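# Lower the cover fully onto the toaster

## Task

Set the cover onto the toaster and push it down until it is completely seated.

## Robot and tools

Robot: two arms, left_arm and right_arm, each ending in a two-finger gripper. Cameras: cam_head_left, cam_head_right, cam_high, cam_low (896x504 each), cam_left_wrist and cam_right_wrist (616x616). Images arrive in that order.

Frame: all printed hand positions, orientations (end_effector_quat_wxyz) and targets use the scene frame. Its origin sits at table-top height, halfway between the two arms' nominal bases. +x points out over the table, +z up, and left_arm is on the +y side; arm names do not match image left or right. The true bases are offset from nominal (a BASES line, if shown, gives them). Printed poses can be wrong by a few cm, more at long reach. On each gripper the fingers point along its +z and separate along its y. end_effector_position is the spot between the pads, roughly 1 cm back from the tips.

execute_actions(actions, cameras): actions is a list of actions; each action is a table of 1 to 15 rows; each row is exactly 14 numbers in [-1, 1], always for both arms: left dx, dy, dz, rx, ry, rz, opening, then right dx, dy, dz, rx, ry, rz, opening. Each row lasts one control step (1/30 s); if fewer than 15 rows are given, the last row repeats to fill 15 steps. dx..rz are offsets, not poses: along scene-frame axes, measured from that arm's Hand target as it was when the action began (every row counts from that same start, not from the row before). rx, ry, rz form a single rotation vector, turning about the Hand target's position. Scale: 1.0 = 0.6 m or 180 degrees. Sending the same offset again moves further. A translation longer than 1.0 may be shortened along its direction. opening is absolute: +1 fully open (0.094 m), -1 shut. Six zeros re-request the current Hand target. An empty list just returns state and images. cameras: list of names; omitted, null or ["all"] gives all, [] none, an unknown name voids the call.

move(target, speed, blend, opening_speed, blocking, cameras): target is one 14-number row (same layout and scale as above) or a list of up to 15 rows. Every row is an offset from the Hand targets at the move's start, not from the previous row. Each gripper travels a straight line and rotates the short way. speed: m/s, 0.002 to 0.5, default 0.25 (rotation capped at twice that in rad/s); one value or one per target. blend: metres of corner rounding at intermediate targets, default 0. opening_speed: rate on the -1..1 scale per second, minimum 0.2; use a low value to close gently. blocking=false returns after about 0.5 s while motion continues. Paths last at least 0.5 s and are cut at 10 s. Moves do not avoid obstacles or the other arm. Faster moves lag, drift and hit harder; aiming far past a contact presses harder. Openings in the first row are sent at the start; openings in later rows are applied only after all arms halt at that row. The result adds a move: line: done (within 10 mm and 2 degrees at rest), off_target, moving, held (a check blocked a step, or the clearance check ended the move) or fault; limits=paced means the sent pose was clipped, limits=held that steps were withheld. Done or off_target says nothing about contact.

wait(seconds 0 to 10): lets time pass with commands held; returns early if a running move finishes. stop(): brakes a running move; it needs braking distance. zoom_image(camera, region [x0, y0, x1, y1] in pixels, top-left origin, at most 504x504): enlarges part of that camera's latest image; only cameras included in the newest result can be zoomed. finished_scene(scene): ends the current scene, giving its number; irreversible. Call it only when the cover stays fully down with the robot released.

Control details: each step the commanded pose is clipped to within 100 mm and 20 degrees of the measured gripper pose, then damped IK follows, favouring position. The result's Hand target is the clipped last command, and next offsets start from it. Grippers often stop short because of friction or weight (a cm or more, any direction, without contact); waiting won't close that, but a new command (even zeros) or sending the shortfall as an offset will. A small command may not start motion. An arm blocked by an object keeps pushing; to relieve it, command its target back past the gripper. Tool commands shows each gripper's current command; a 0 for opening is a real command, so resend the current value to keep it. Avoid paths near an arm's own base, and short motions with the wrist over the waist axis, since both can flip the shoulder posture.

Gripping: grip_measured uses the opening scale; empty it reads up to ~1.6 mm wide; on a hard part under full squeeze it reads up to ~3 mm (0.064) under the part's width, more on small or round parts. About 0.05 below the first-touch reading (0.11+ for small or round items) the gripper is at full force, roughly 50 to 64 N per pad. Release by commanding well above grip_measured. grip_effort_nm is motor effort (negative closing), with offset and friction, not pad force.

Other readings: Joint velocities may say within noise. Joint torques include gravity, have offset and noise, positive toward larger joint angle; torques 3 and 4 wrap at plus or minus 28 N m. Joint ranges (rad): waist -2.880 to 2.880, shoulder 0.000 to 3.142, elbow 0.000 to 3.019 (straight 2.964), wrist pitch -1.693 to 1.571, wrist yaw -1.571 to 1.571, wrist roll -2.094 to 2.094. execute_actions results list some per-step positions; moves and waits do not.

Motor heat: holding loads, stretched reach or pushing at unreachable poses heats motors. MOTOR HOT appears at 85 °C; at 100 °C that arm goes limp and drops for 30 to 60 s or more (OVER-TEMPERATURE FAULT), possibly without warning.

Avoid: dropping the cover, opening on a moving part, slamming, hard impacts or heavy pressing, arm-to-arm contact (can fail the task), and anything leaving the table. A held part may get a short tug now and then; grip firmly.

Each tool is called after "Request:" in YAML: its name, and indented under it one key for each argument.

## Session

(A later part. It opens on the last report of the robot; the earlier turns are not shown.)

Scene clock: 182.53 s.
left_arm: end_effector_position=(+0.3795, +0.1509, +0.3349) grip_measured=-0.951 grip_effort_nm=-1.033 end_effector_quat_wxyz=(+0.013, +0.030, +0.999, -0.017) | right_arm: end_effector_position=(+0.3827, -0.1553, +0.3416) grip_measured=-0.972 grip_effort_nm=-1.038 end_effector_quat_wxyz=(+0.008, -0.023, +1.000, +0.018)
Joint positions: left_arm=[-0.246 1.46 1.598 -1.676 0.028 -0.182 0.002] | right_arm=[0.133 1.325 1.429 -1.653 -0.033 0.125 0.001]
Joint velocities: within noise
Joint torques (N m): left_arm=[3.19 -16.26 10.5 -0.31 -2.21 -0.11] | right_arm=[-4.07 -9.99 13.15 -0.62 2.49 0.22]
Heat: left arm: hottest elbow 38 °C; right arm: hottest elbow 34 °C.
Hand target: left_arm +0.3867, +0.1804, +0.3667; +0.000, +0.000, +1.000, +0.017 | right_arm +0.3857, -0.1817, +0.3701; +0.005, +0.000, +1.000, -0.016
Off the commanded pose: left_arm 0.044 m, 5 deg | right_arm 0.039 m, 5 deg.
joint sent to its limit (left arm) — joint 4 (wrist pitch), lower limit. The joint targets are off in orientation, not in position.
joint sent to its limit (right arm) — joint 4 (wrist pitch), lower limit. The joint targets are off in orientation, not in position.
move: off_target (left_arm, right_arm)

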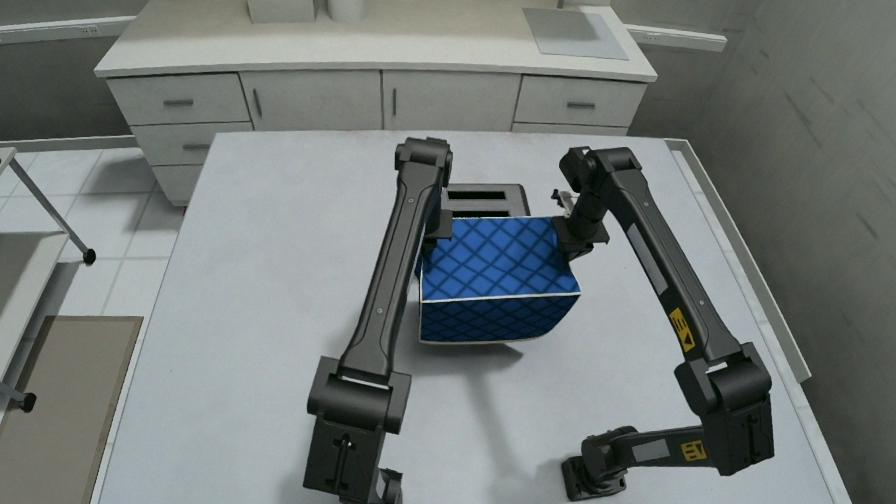

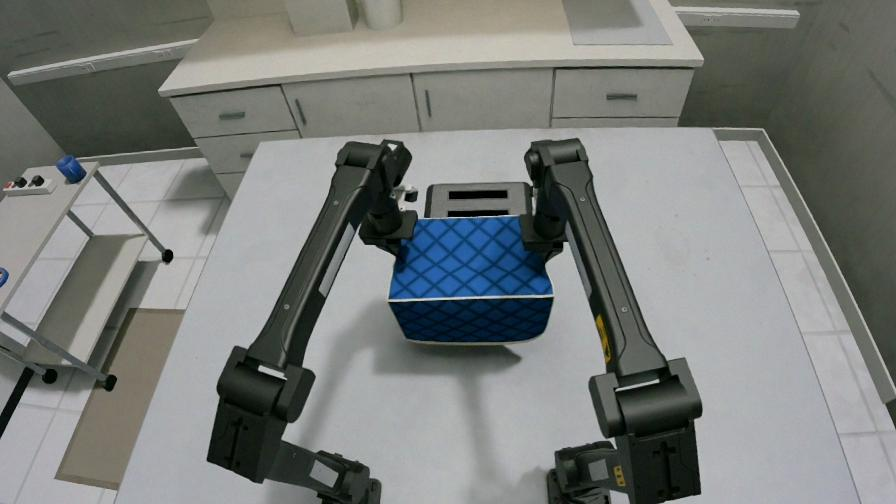

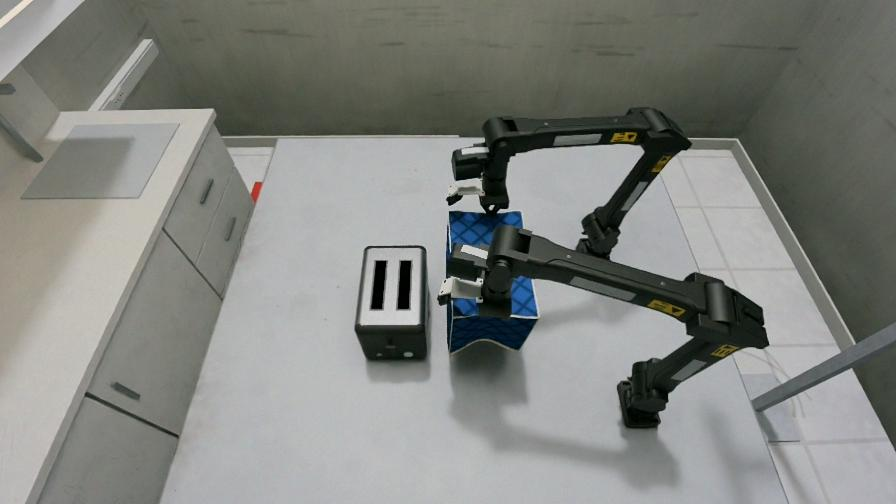

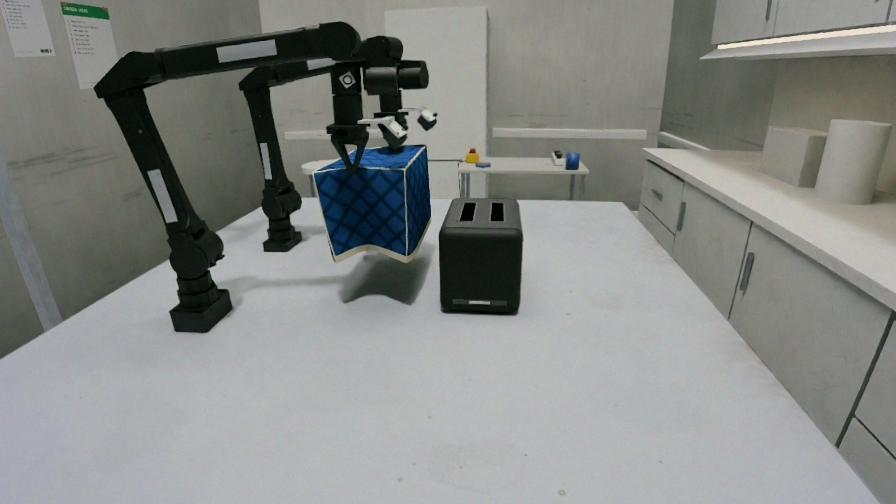

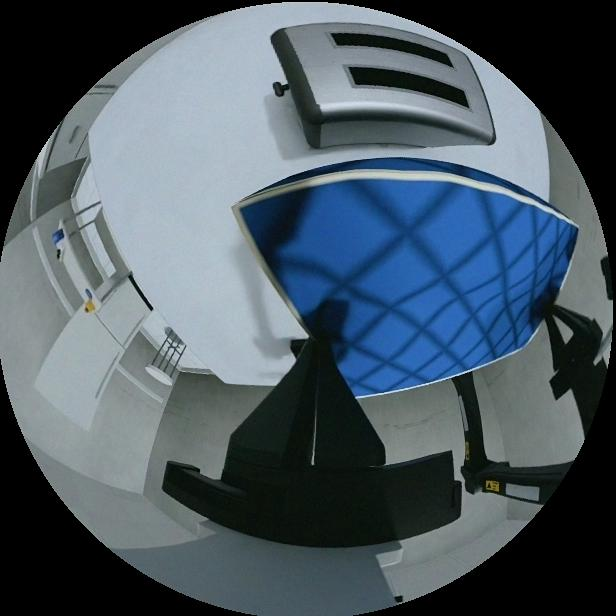

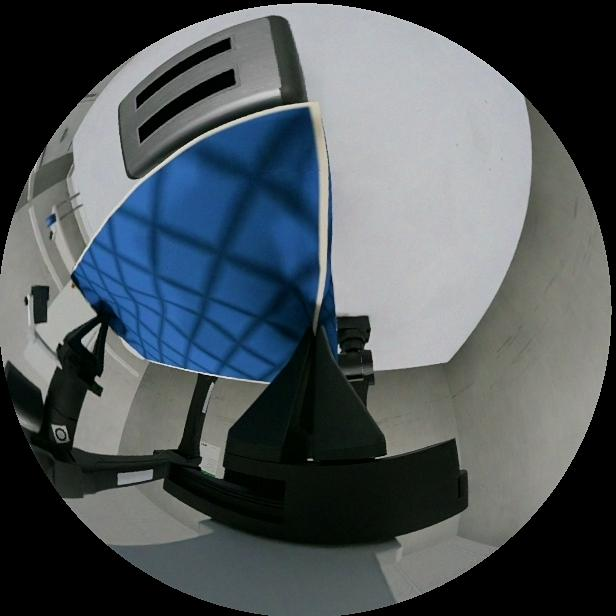

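Request:
move:
  target:
    - [0.02,0.008,0.169,0.05,0,0,-1,0.02,0.008,0.164,-0.05,0,0,-1]
    - [0.272,0.014,0.175,0.05,0,0,-1,0.272,0.014,0.17,-0.05,0,0,-1]
  speed: 0.1
  blend: 0.02

Request:
zoom_image:
  camera: "cam_low"
  region: [370, 70, 550, 250]

Request:
zoom_image:
  camera: "cam_high"
  region: [330, 180, 510, 380]

Scene clock: 193.43 s.
left_arm: end_effector_position=(+0.5404, +0.1539, +0.4529) grip_measured=-0.951 grip_effort_nm=-1.023 end_effector_quat_wxyz=(+0.197, +0.043, +0.978, +0.047) | right_arm: end_effector_position=(+0.5390, -0.1450, +0.4556) grip_measured=-0.972 grip_effort_nm=-1.038 end_effector_quat_wxyz=(+0.165, -0.028, +0.984, -0.054)
Joint positions: left_arm=[-0.231 1.767 2.25 -1.678 -0.161 -0.107 0.002] | right_arm=[0.165 1.624 2.026 -1.662 0.161 0.12 0.001]
Joint velocities: within noise
Joint torques (N m): left_arm=[3.49 -17.61 10.62 0.24 -1.08 0.14] | right_arm=[-4.6 -11.11 13.7 0.09 1.28 -0.08]
Heat: left arm: hottest elbow 38 °C; right arm: hottest elbow 34 °C.
Hand target: left_arm +0.5499, +0.1887, +0.4716; +0.032, +0.007, +0.996, +0.087 | right_arm +0.5489, -0.1734, +0.4720; +0.005, +0.000, +0.996, -0.094
Off the commanded pose: left_arm 0.041 m, 24 deg; orientation clipped | right_arm 0.034 m, 19 deg.
joint sent to its limit (left arm) — joint 4 (wrist pitch), lower limit. The joint targets are off in orientation, not in position.
joint sent to its limit (right arm) — joint 4 (wrist pitch), lower limit. The joint targets are off in orientation, not in position.
move: off_target (left_arm, right_arm); limits=paced

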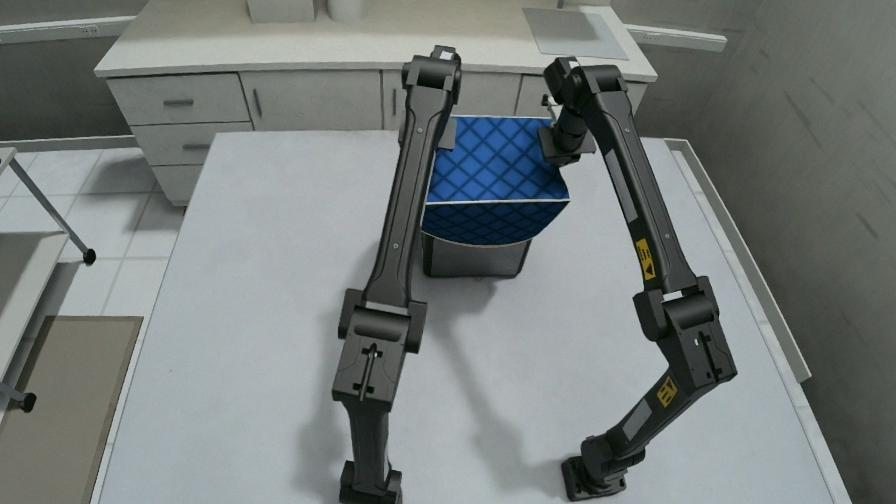

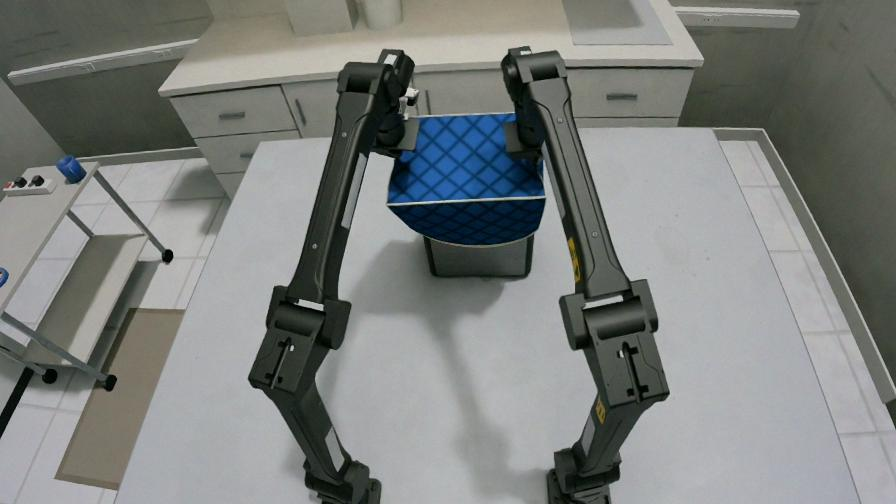

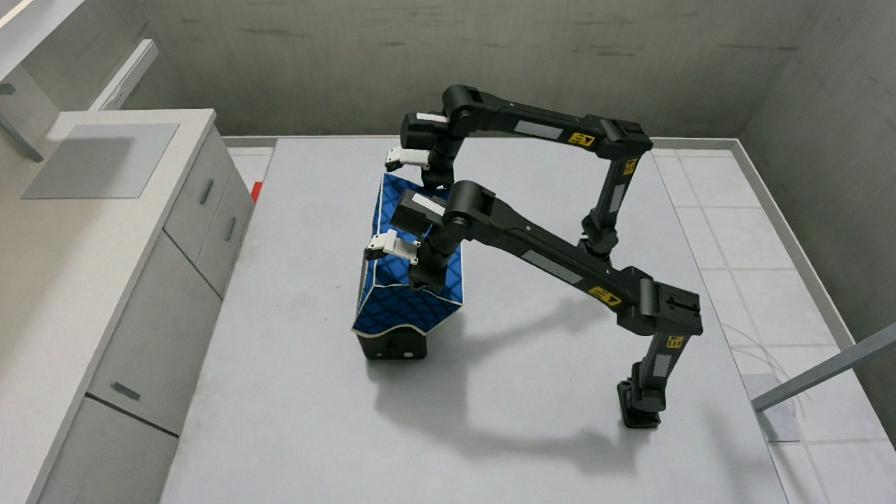

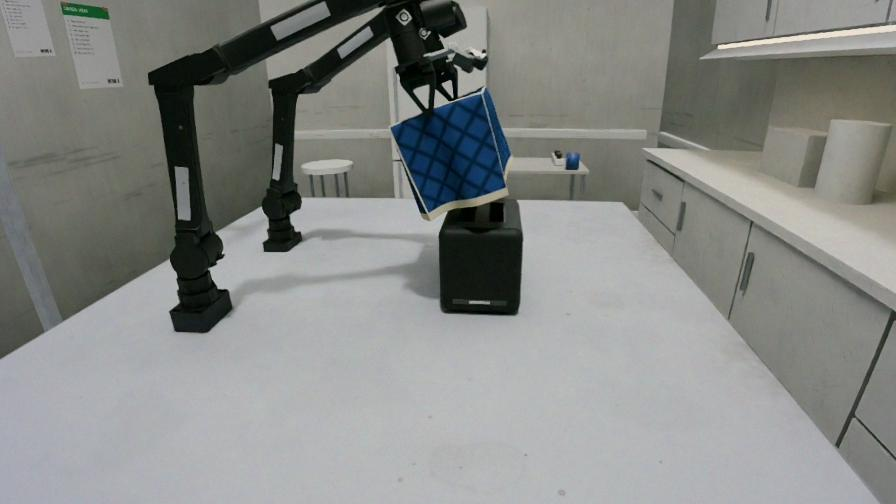

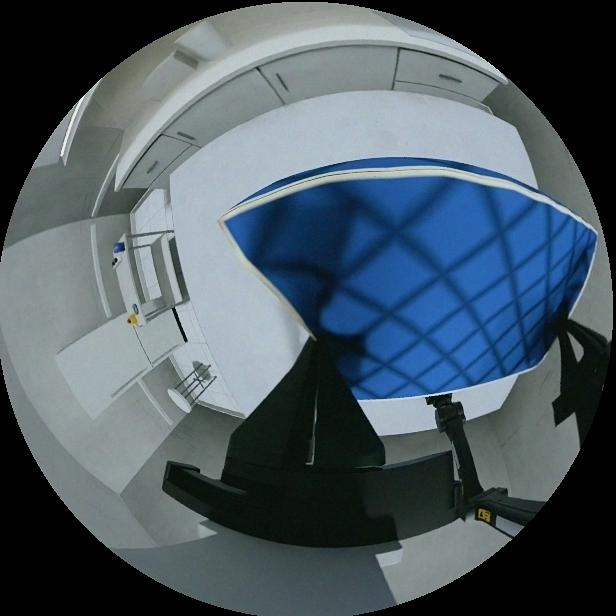

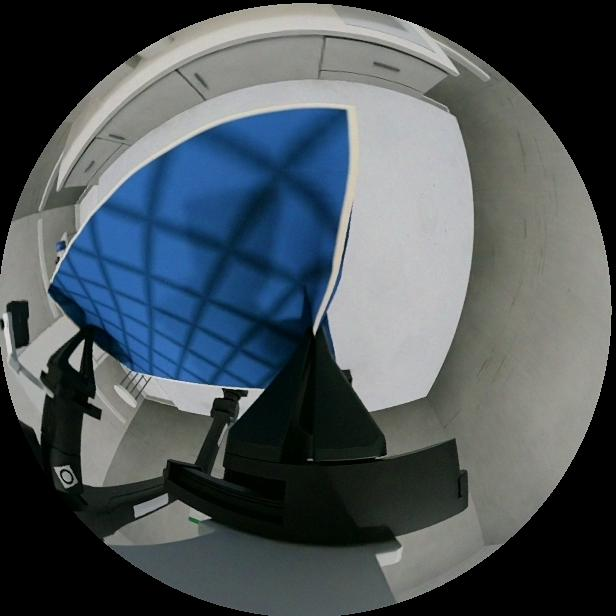

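Scaled by 2.800.

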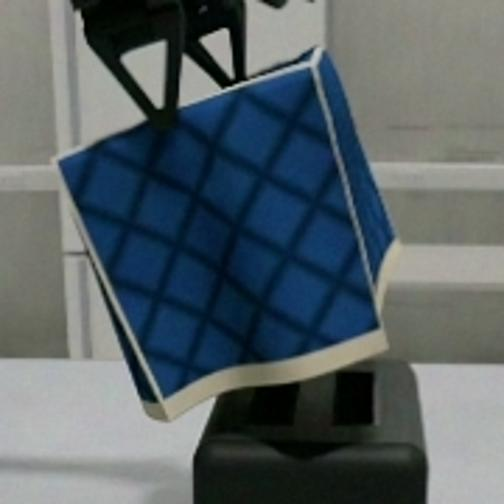

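Scaled by 2.520.

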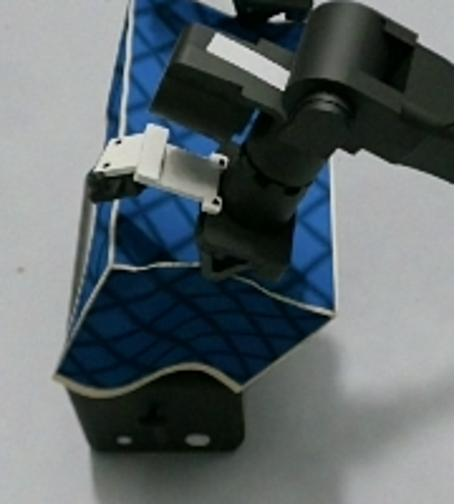

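Request:
move:
  target: [0.075,0,-0.075,0.02,0,0,-1,0.075,0,-0.075,-0.02,0,0,-1]
  speed: 0.08
  cameras: ["cam_low","cam_high","cam_head_left","cam_head_right"]

Request:
zoom_image:
  camera: "cam_low"
  region: [390, 90, 570, 270]

Request:
zoom_image:
  camera: "cam_high"
  region: [310, 180, 490, 380]

Request:
zoom_image:
  camera: "cam_head_left"
  region: [390, 110, 590, 290]

Request:
zoom_image:
  camera: "cam_head_right"
  region: [370, 110, 570, 290]

Scene clock: 203.67 s.
left_arm: end_effector_position=(+0.5823, +0.1540, +0.4123) grip_measured=-0.951 grip_effort_nm=-1.033 end_effector_quat_wxyz=(+0.176, +0.047, +0.980, +0.080) | right_arm: end_effector_position=(+0.5799, -0.1461, +0.4241) grip_measured=-0.972 grip_effort_nm=-1.043 end_effector_quat_wxyz=(+0.146, -0.026, +0.985, -0.085)
Joint positions: left_arm=[-0.231 1.896 2.329 -1.68 -0.217 -0.095 0.002] | right_arm=[0.165 1.746 2.101 -1.663 0.217 0.12 0.001]
Joint velocities: within noise
Joint torques (N m): left_arm=[3.31 -19.02 10.48 0.08 -1.47 0.11] | right_arm=[-4.01 -11.81 13.07 0.02 1.64 -0.08]
Heat: left arm: hottest elbow 39 °C; right arm: hottest elbow 36 °C.
Hand target: left_arm +0.5948, +0.1887, +0.4267; +0.032, +0.008, +0.992, +0.119 | right_arm +0.5939, -0.1734, +0.4270; +0.005, +0.000, +0.992, -0.126
Off the commanded pose: left_arm 0.040 m, 18 deg | right_arm 0.031 m, 17 deg.
joint sent to its limit (left arm) — joint 4 (wrist pitch), lower limit. The joint targets are off in orientation, not in position.
joint sent to its limit (right arm) — joint 4 (wrist pitch), lower limit. The joint targets are off in orientation, not in position.
move: off_target (left_arm, right_arm)
Images, in order (width x height): cam_head_left 896x504, cam_head_right 896x504, cam_high 896x504, cam_low 896x504.

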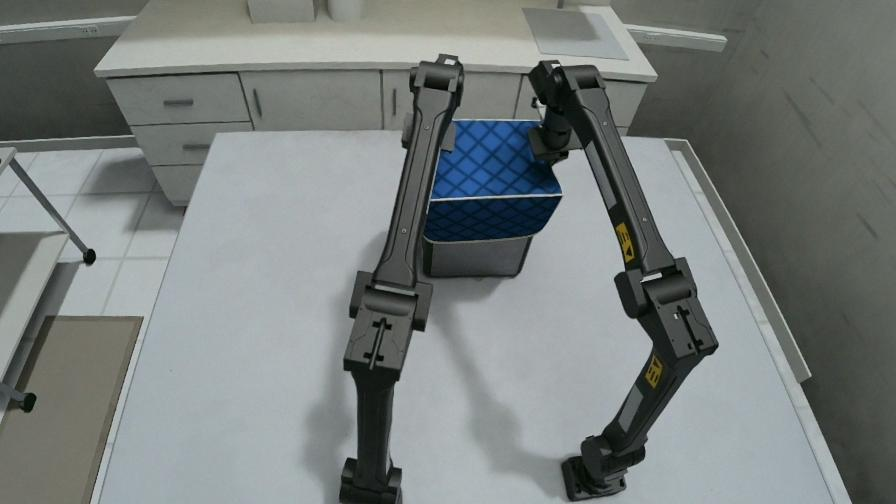

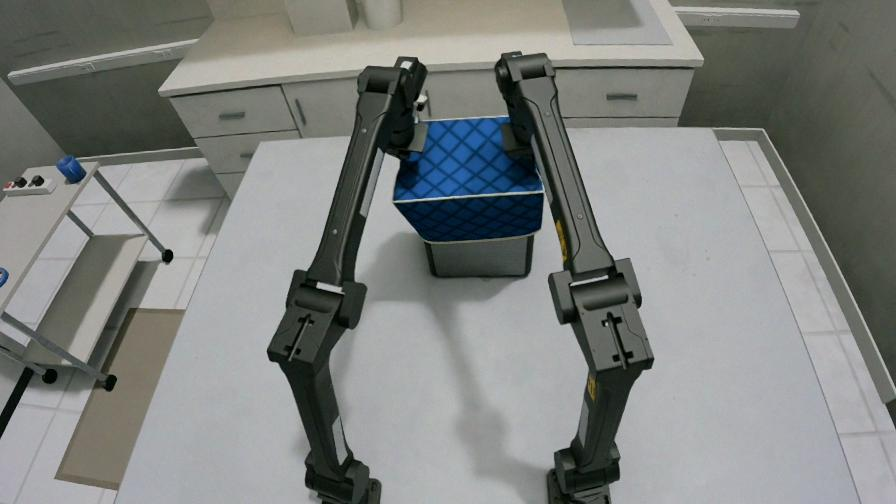

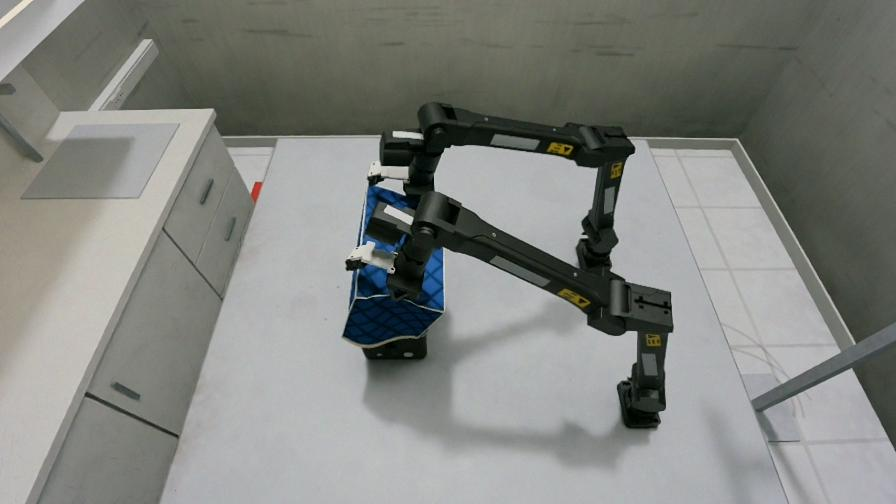

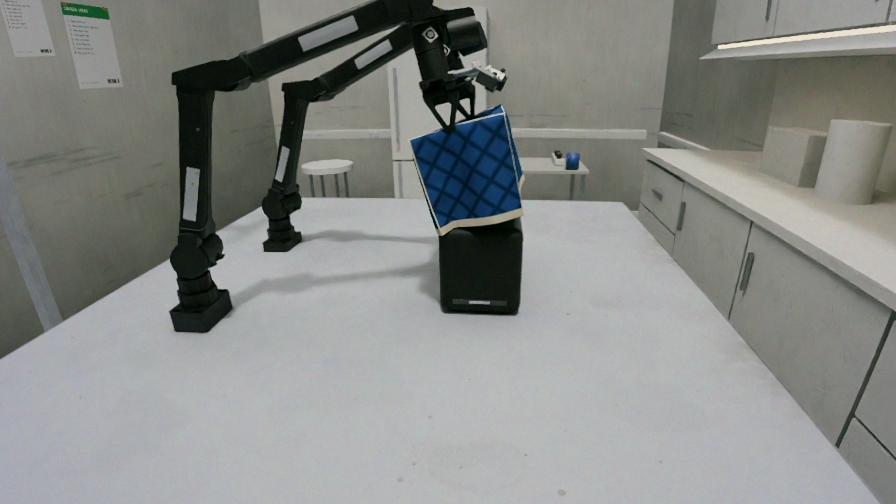

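Scaled by 2.800.

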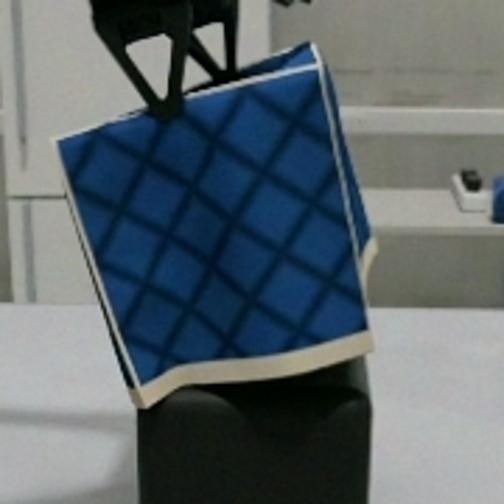

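Scaled by 2.520.

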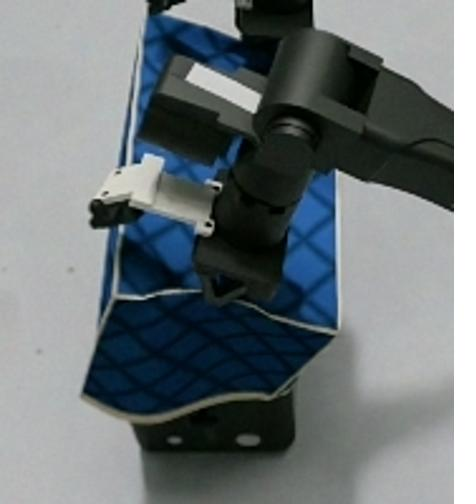

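Scaled by 2.520.

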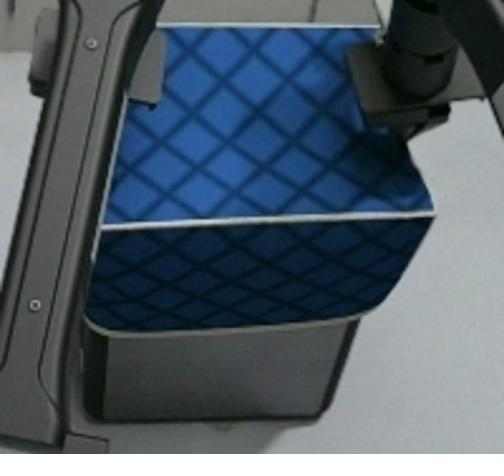

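Scaled by 2.520.

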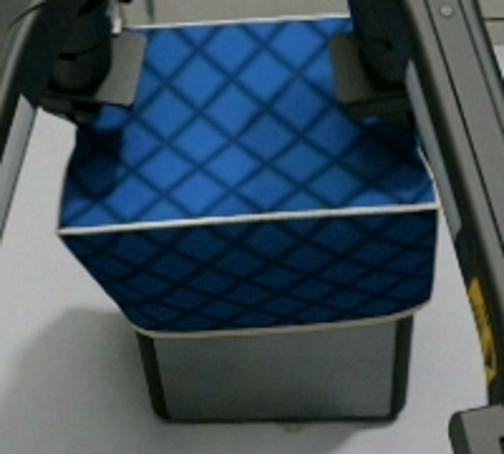

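Request:
move:
  target:
    - [-0.03,0.015,0.02,0,0,0,-1,-0.03,0.015,0,0,0,0,-1]
    - [-0.025,0.015,-0.04,0,0,0,-1,-0.025,0.015,-0.065,0,0,0,-1]
  speed: 0.08
  cameras: ["cam_low","cam_high","cam_head_left","cam_head_right"]

Request:
zoom_image:
  camera: "cam_low"
  region: [390, 90, 570, 270]

Request:
zoom_image:
  camera: "cam_head_left"
  region: [390, 110, 590, 290]

Request:
zoom_image:
  camera: "cam_head_right"
  region: [370, 110, 570, 290]

Scene clock: 212.93 s.
left_arm: end_effector_position=(+0.5783, +0.1556, +0.3905) grip_measured=-0.951 grip_effort_nm=-1.028 end_effector_quat_wxyz=(+0.150, +0.053, +0.983, +0.087) | right_arm: end_effector_position=(+0.5762, -0.1429, +0.4010) grip_measured=-0.972 grip_effort_nm=-1.038 end_effector_quat_wxyz=(+0.121, -0.031, +0.988, -0.093)
Joint positions: left_arm=[-0.231 1.896 2.277 -1.68 -0.221 -0.088 0.002] | right_arm=[0.174 1.754 2.056 -1.664 0.226 0.126 0.001]
Joint velocities: within noise
Joint torques (N m): left_arm=[4.37 -21.95 7.51 0.16 -1.2 0] | right_arm=[-3.25 -12.86 8.06 0.01 1.37 0.28]
Heat: left arm: hottest elbow 40 °C; right arm: hottest elbow 35 °C.
Hand target: left_arm +0.5799, +0.1977, +0.4026; +0.032, +0.008, +0.992, +0.119 | right_arm +0.5789, -0.1645, +0.3881; +0.005, +0.000, +0.992, -0.126
Off the commanded pose: left_arm 0.044 m, 15 deg | right_arm 0.025 m, 14 deg.
joint sent to its limit (left arm) — joint 4 (wrist pitch), lower limit. The joint targets are off in orientation, not in position.
joint sent to its limit (right arm) — joint 4 (wrist pitch), lower limit. The joint targets are off in orientation, not in position.
move: off_target (left_arm, right_arm)
Images, in order (width x height): cam_head_left 896x504, cam_head_right 896x504, cam_high 896x504, cam_low 896x504.

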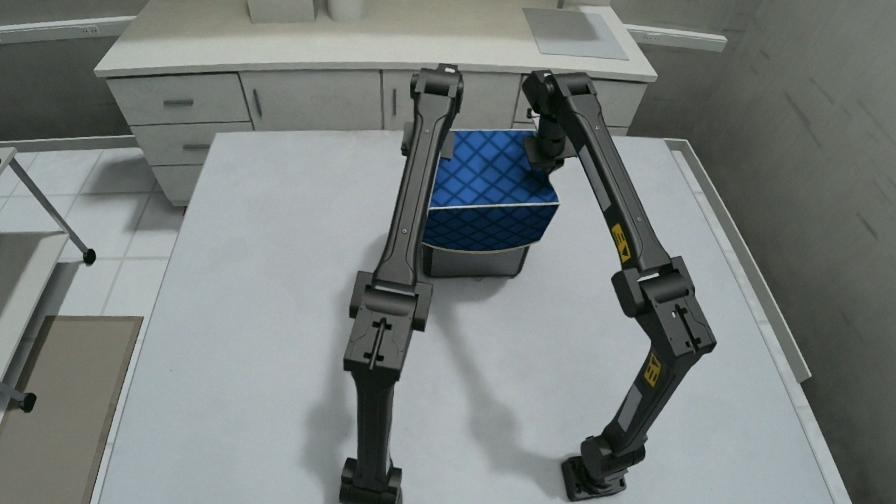

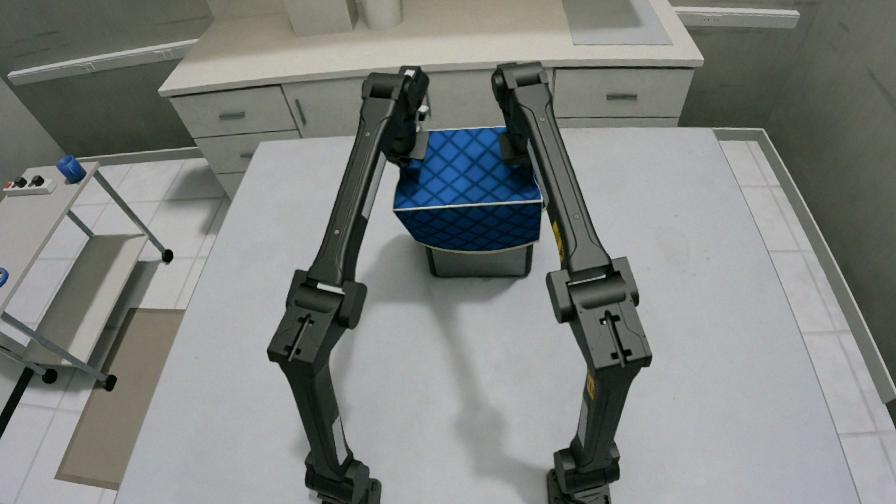

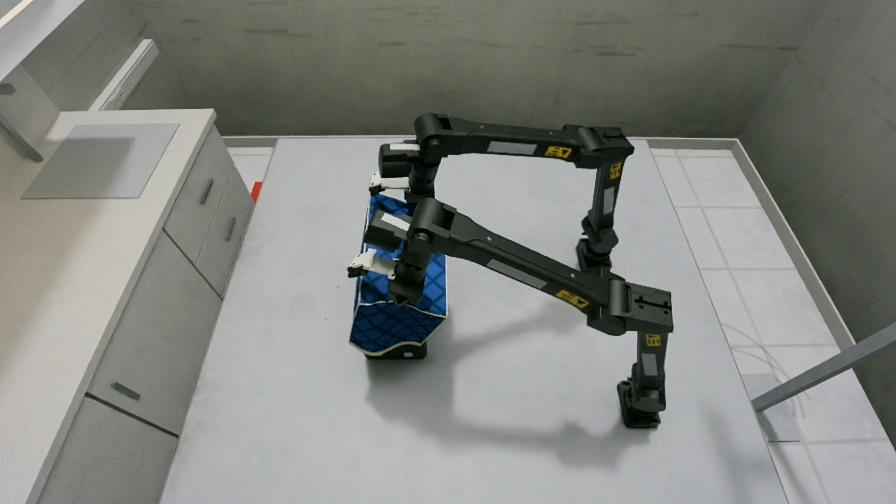

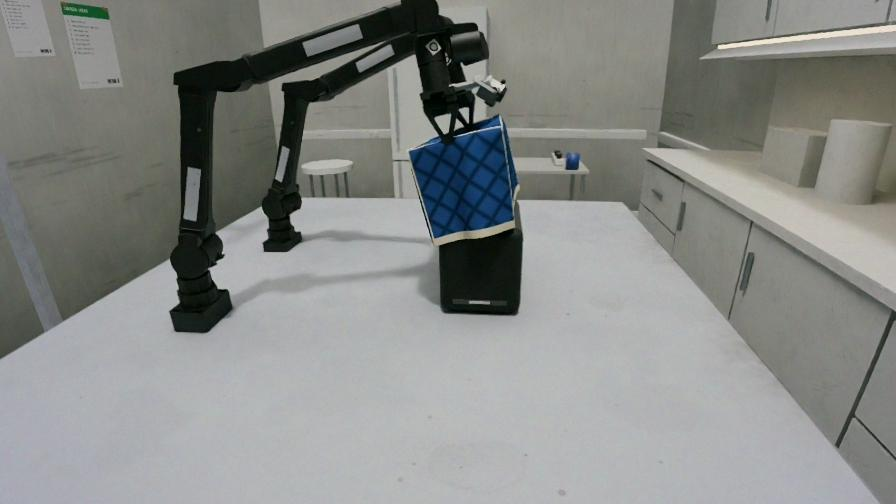

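Scaled by 2.800.

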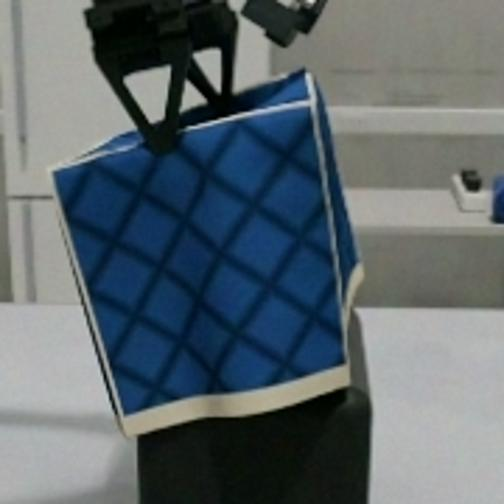

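Scaled by 2.520.

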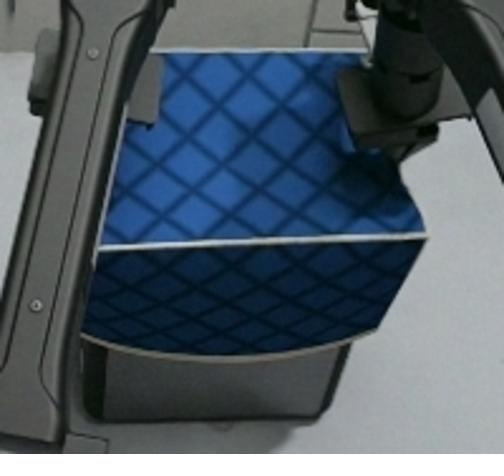

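Scaled by 2.520.

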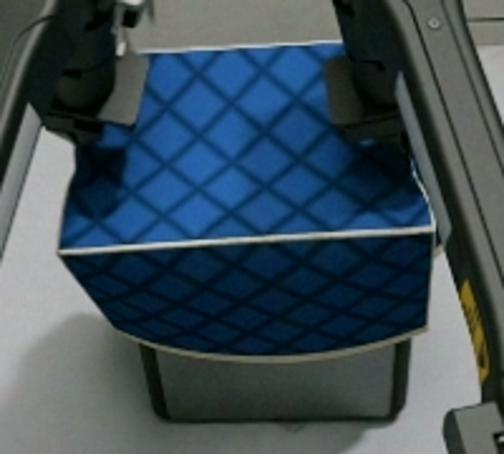

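Request:
move:
  target: [0.033,0,-0.07,0,0,0,-1,0.033,0,-0.078,0,0,0,-1]
  speed: 0.07
  cameras: ["cam_low","cam_head_left"]

Request:
zoom_image:
  camera: "cam_low"
  region: [390, 90, 570, 270]

Scene clock: 233.47 s.
left_arm: end_effector_position=(+0.5890, +0.1552, +0.3593) grip_measured=-0.951 grip_effort_nm=-1.033 end_effector_quat_wxyz=(+0.125, +0.054, +0.987, +0.091) | right_arm: end_effector_position=(+0.5897, -0.1408, +0.3665) grip_measured=-0.972 grip_effort_nm=-1.033 end_effector_quat_wxyz=(+0.091, -0.030, +0.990, -0.101)
Joint positions: left_arm=[-0.228 1.944 2.272 -1.68 -0.221 -0.089 0.002] | right_arm=[0.174 1.817 2.056 -1.664 0.231 0.134 0.001]
Joint velocities: within noise
Joint torques (N m): left_arm=[4.95 -20.48 8.55 0.09 -1.16 -0.09] | right_arm=[-3.84 -11.87 8.73 -0.1 1.07 0.32]
Heat: left arm: hottest elbow 38 °C; right arm: hottest elbow 33 °C.
Hand target: left_arm +0.5997, +0.1975, +0.3606; +0.032, +0.008, +0.992, +0.119 | right_arm +0.5987, -0.1645, +0.3413; +0.005, +0.000, +0.992, -0.126
Off the commanded pose: left_arm 0.044 m, 12 deg | right_arm 0.036 m, 11 deg.
joint sent to its limit (left arm) — joint 4 (wrist pitch), lower limit. The joint targets are off in orientation, not in position.
joint sent to its limit (right arm) — joint 4 (wrist pitch), lower limit. The joint targets are off in orientation, not in position.
move: off_target (left_arm, right_arm)
Images, in order (width x height): cam_head_left 896x504, cam_low 896x504.

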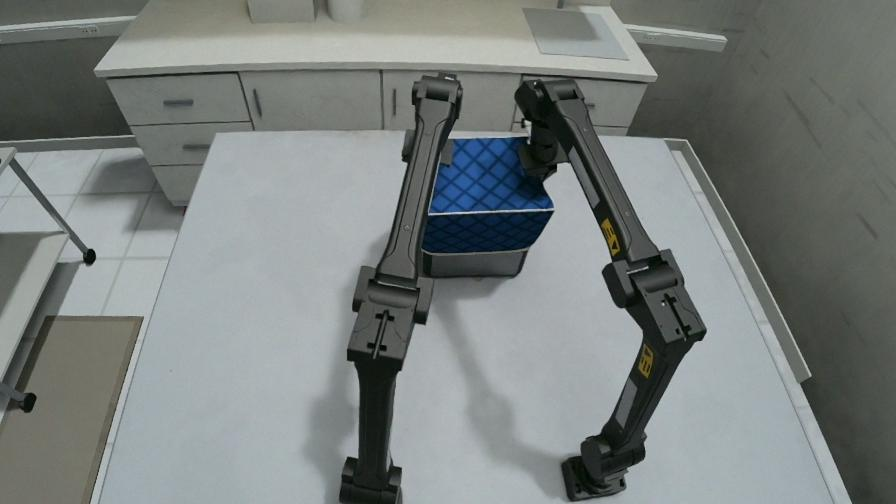

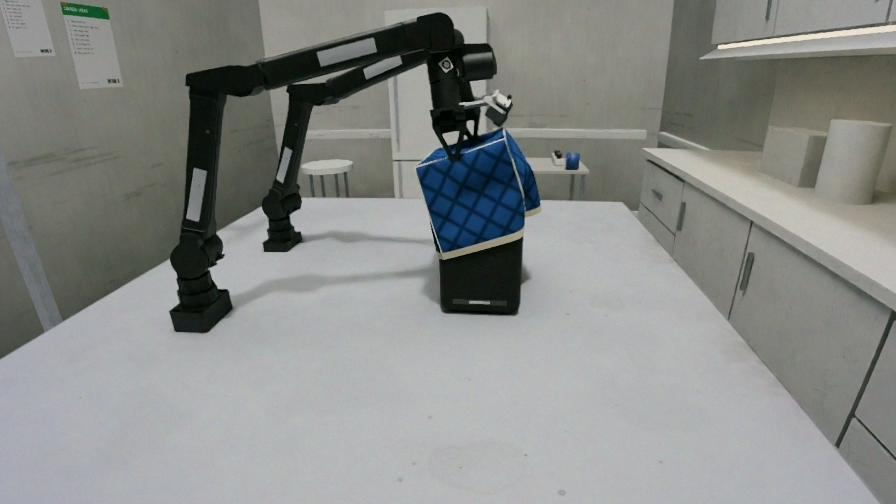

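Scaled by 2.800.

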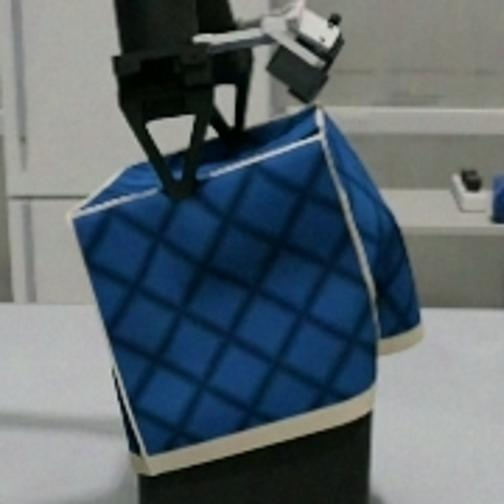

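Request:
move:
  target: [0.018,0,-0.1,0,0,0,-1,0.018,0,-0.1,0,0,0,-1]
  speed: 0.08
  cameras: ["cam_low","cam_head_left"]

Request:
zoom_image:
  camera: "cam_low"
  region: [390, 110, 590, 310]

Scene clock: 238.10 s.
left_arm: end_effector_position=(+0.5976, +0.1537, +0.3291) grip_measured=-0.951 grip_effort_nm=-1.018 end_effector_quat_wxyz=(+0.101, +0.048, +0.989, +0.095) | right_arm: end_effector_position=(+0.6008, -0.1396, +0.3302) grip_measured=-0.972 grip_effort_nm=-1.038 end_effector_quat_wxyz=(+0.060, -0.025, +0.992, -0.109)
Joint positions: left_arm=[-0.227 1.99 2.269 -1.68 -0.221 -0.107 0.002] | right_arm=[0.174 1.881 2.056 -1.667 0.237 0.152 0.001]
Joint velocities: within noise
Joint torques (N m): left_arm=[4.78 -18.9 6.8 -0.01 -1.03 -0.07] | right_arm=[-4.19 -10.93 6.97 -0.12 0.69 0.38]
Heat: left arm: hottest elbow 38 °C; right arm: hottest shoulder 32 °C.
Hand target: left_arm +0.6105, +0.1976, +0.3006; +0.032, +0.008, +0.992, +0.119 | right_arm +0.6095, -0.1644, +0.2812; +0.005, +0.000, +0.992, -0.126
Off the commanded pose: left_arm 0.054 m, 10 deg | right_arm 0.056 m, 7 deg.
joint sent to its limit (left arm) — joint 4 (wrist pitch), lower limit. The joint targets are off in orientation, not in position.
joint sent to its limit (right arm) — joint 4 (wrist pitch), lower limit. The joint targets still meet the commanded pose.
move: off_target (left_arm, right_arm)
Images, in order (width x height): cam_head_left 896x504, cam_low 896x504.

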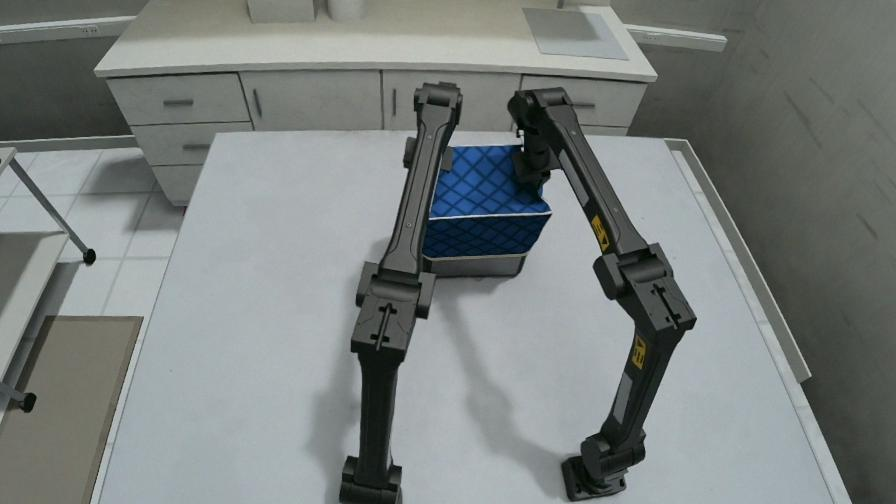

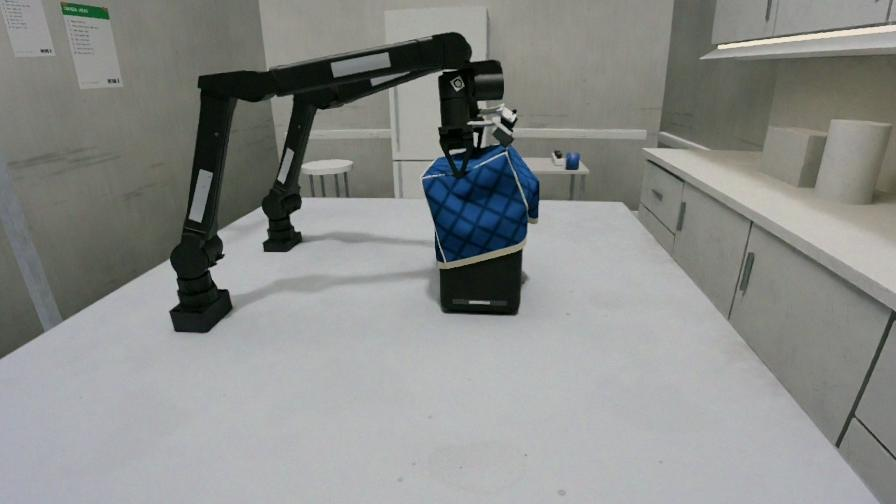

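Scaled by 2.520.

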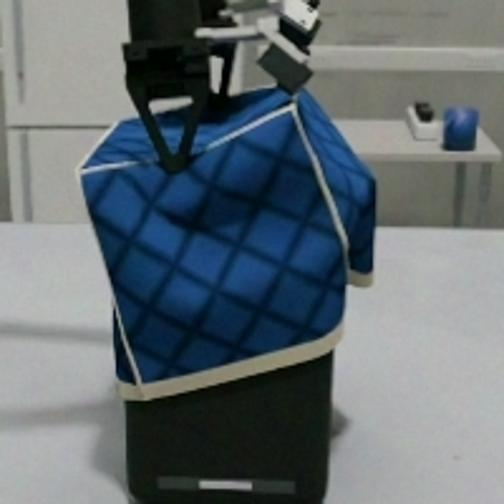

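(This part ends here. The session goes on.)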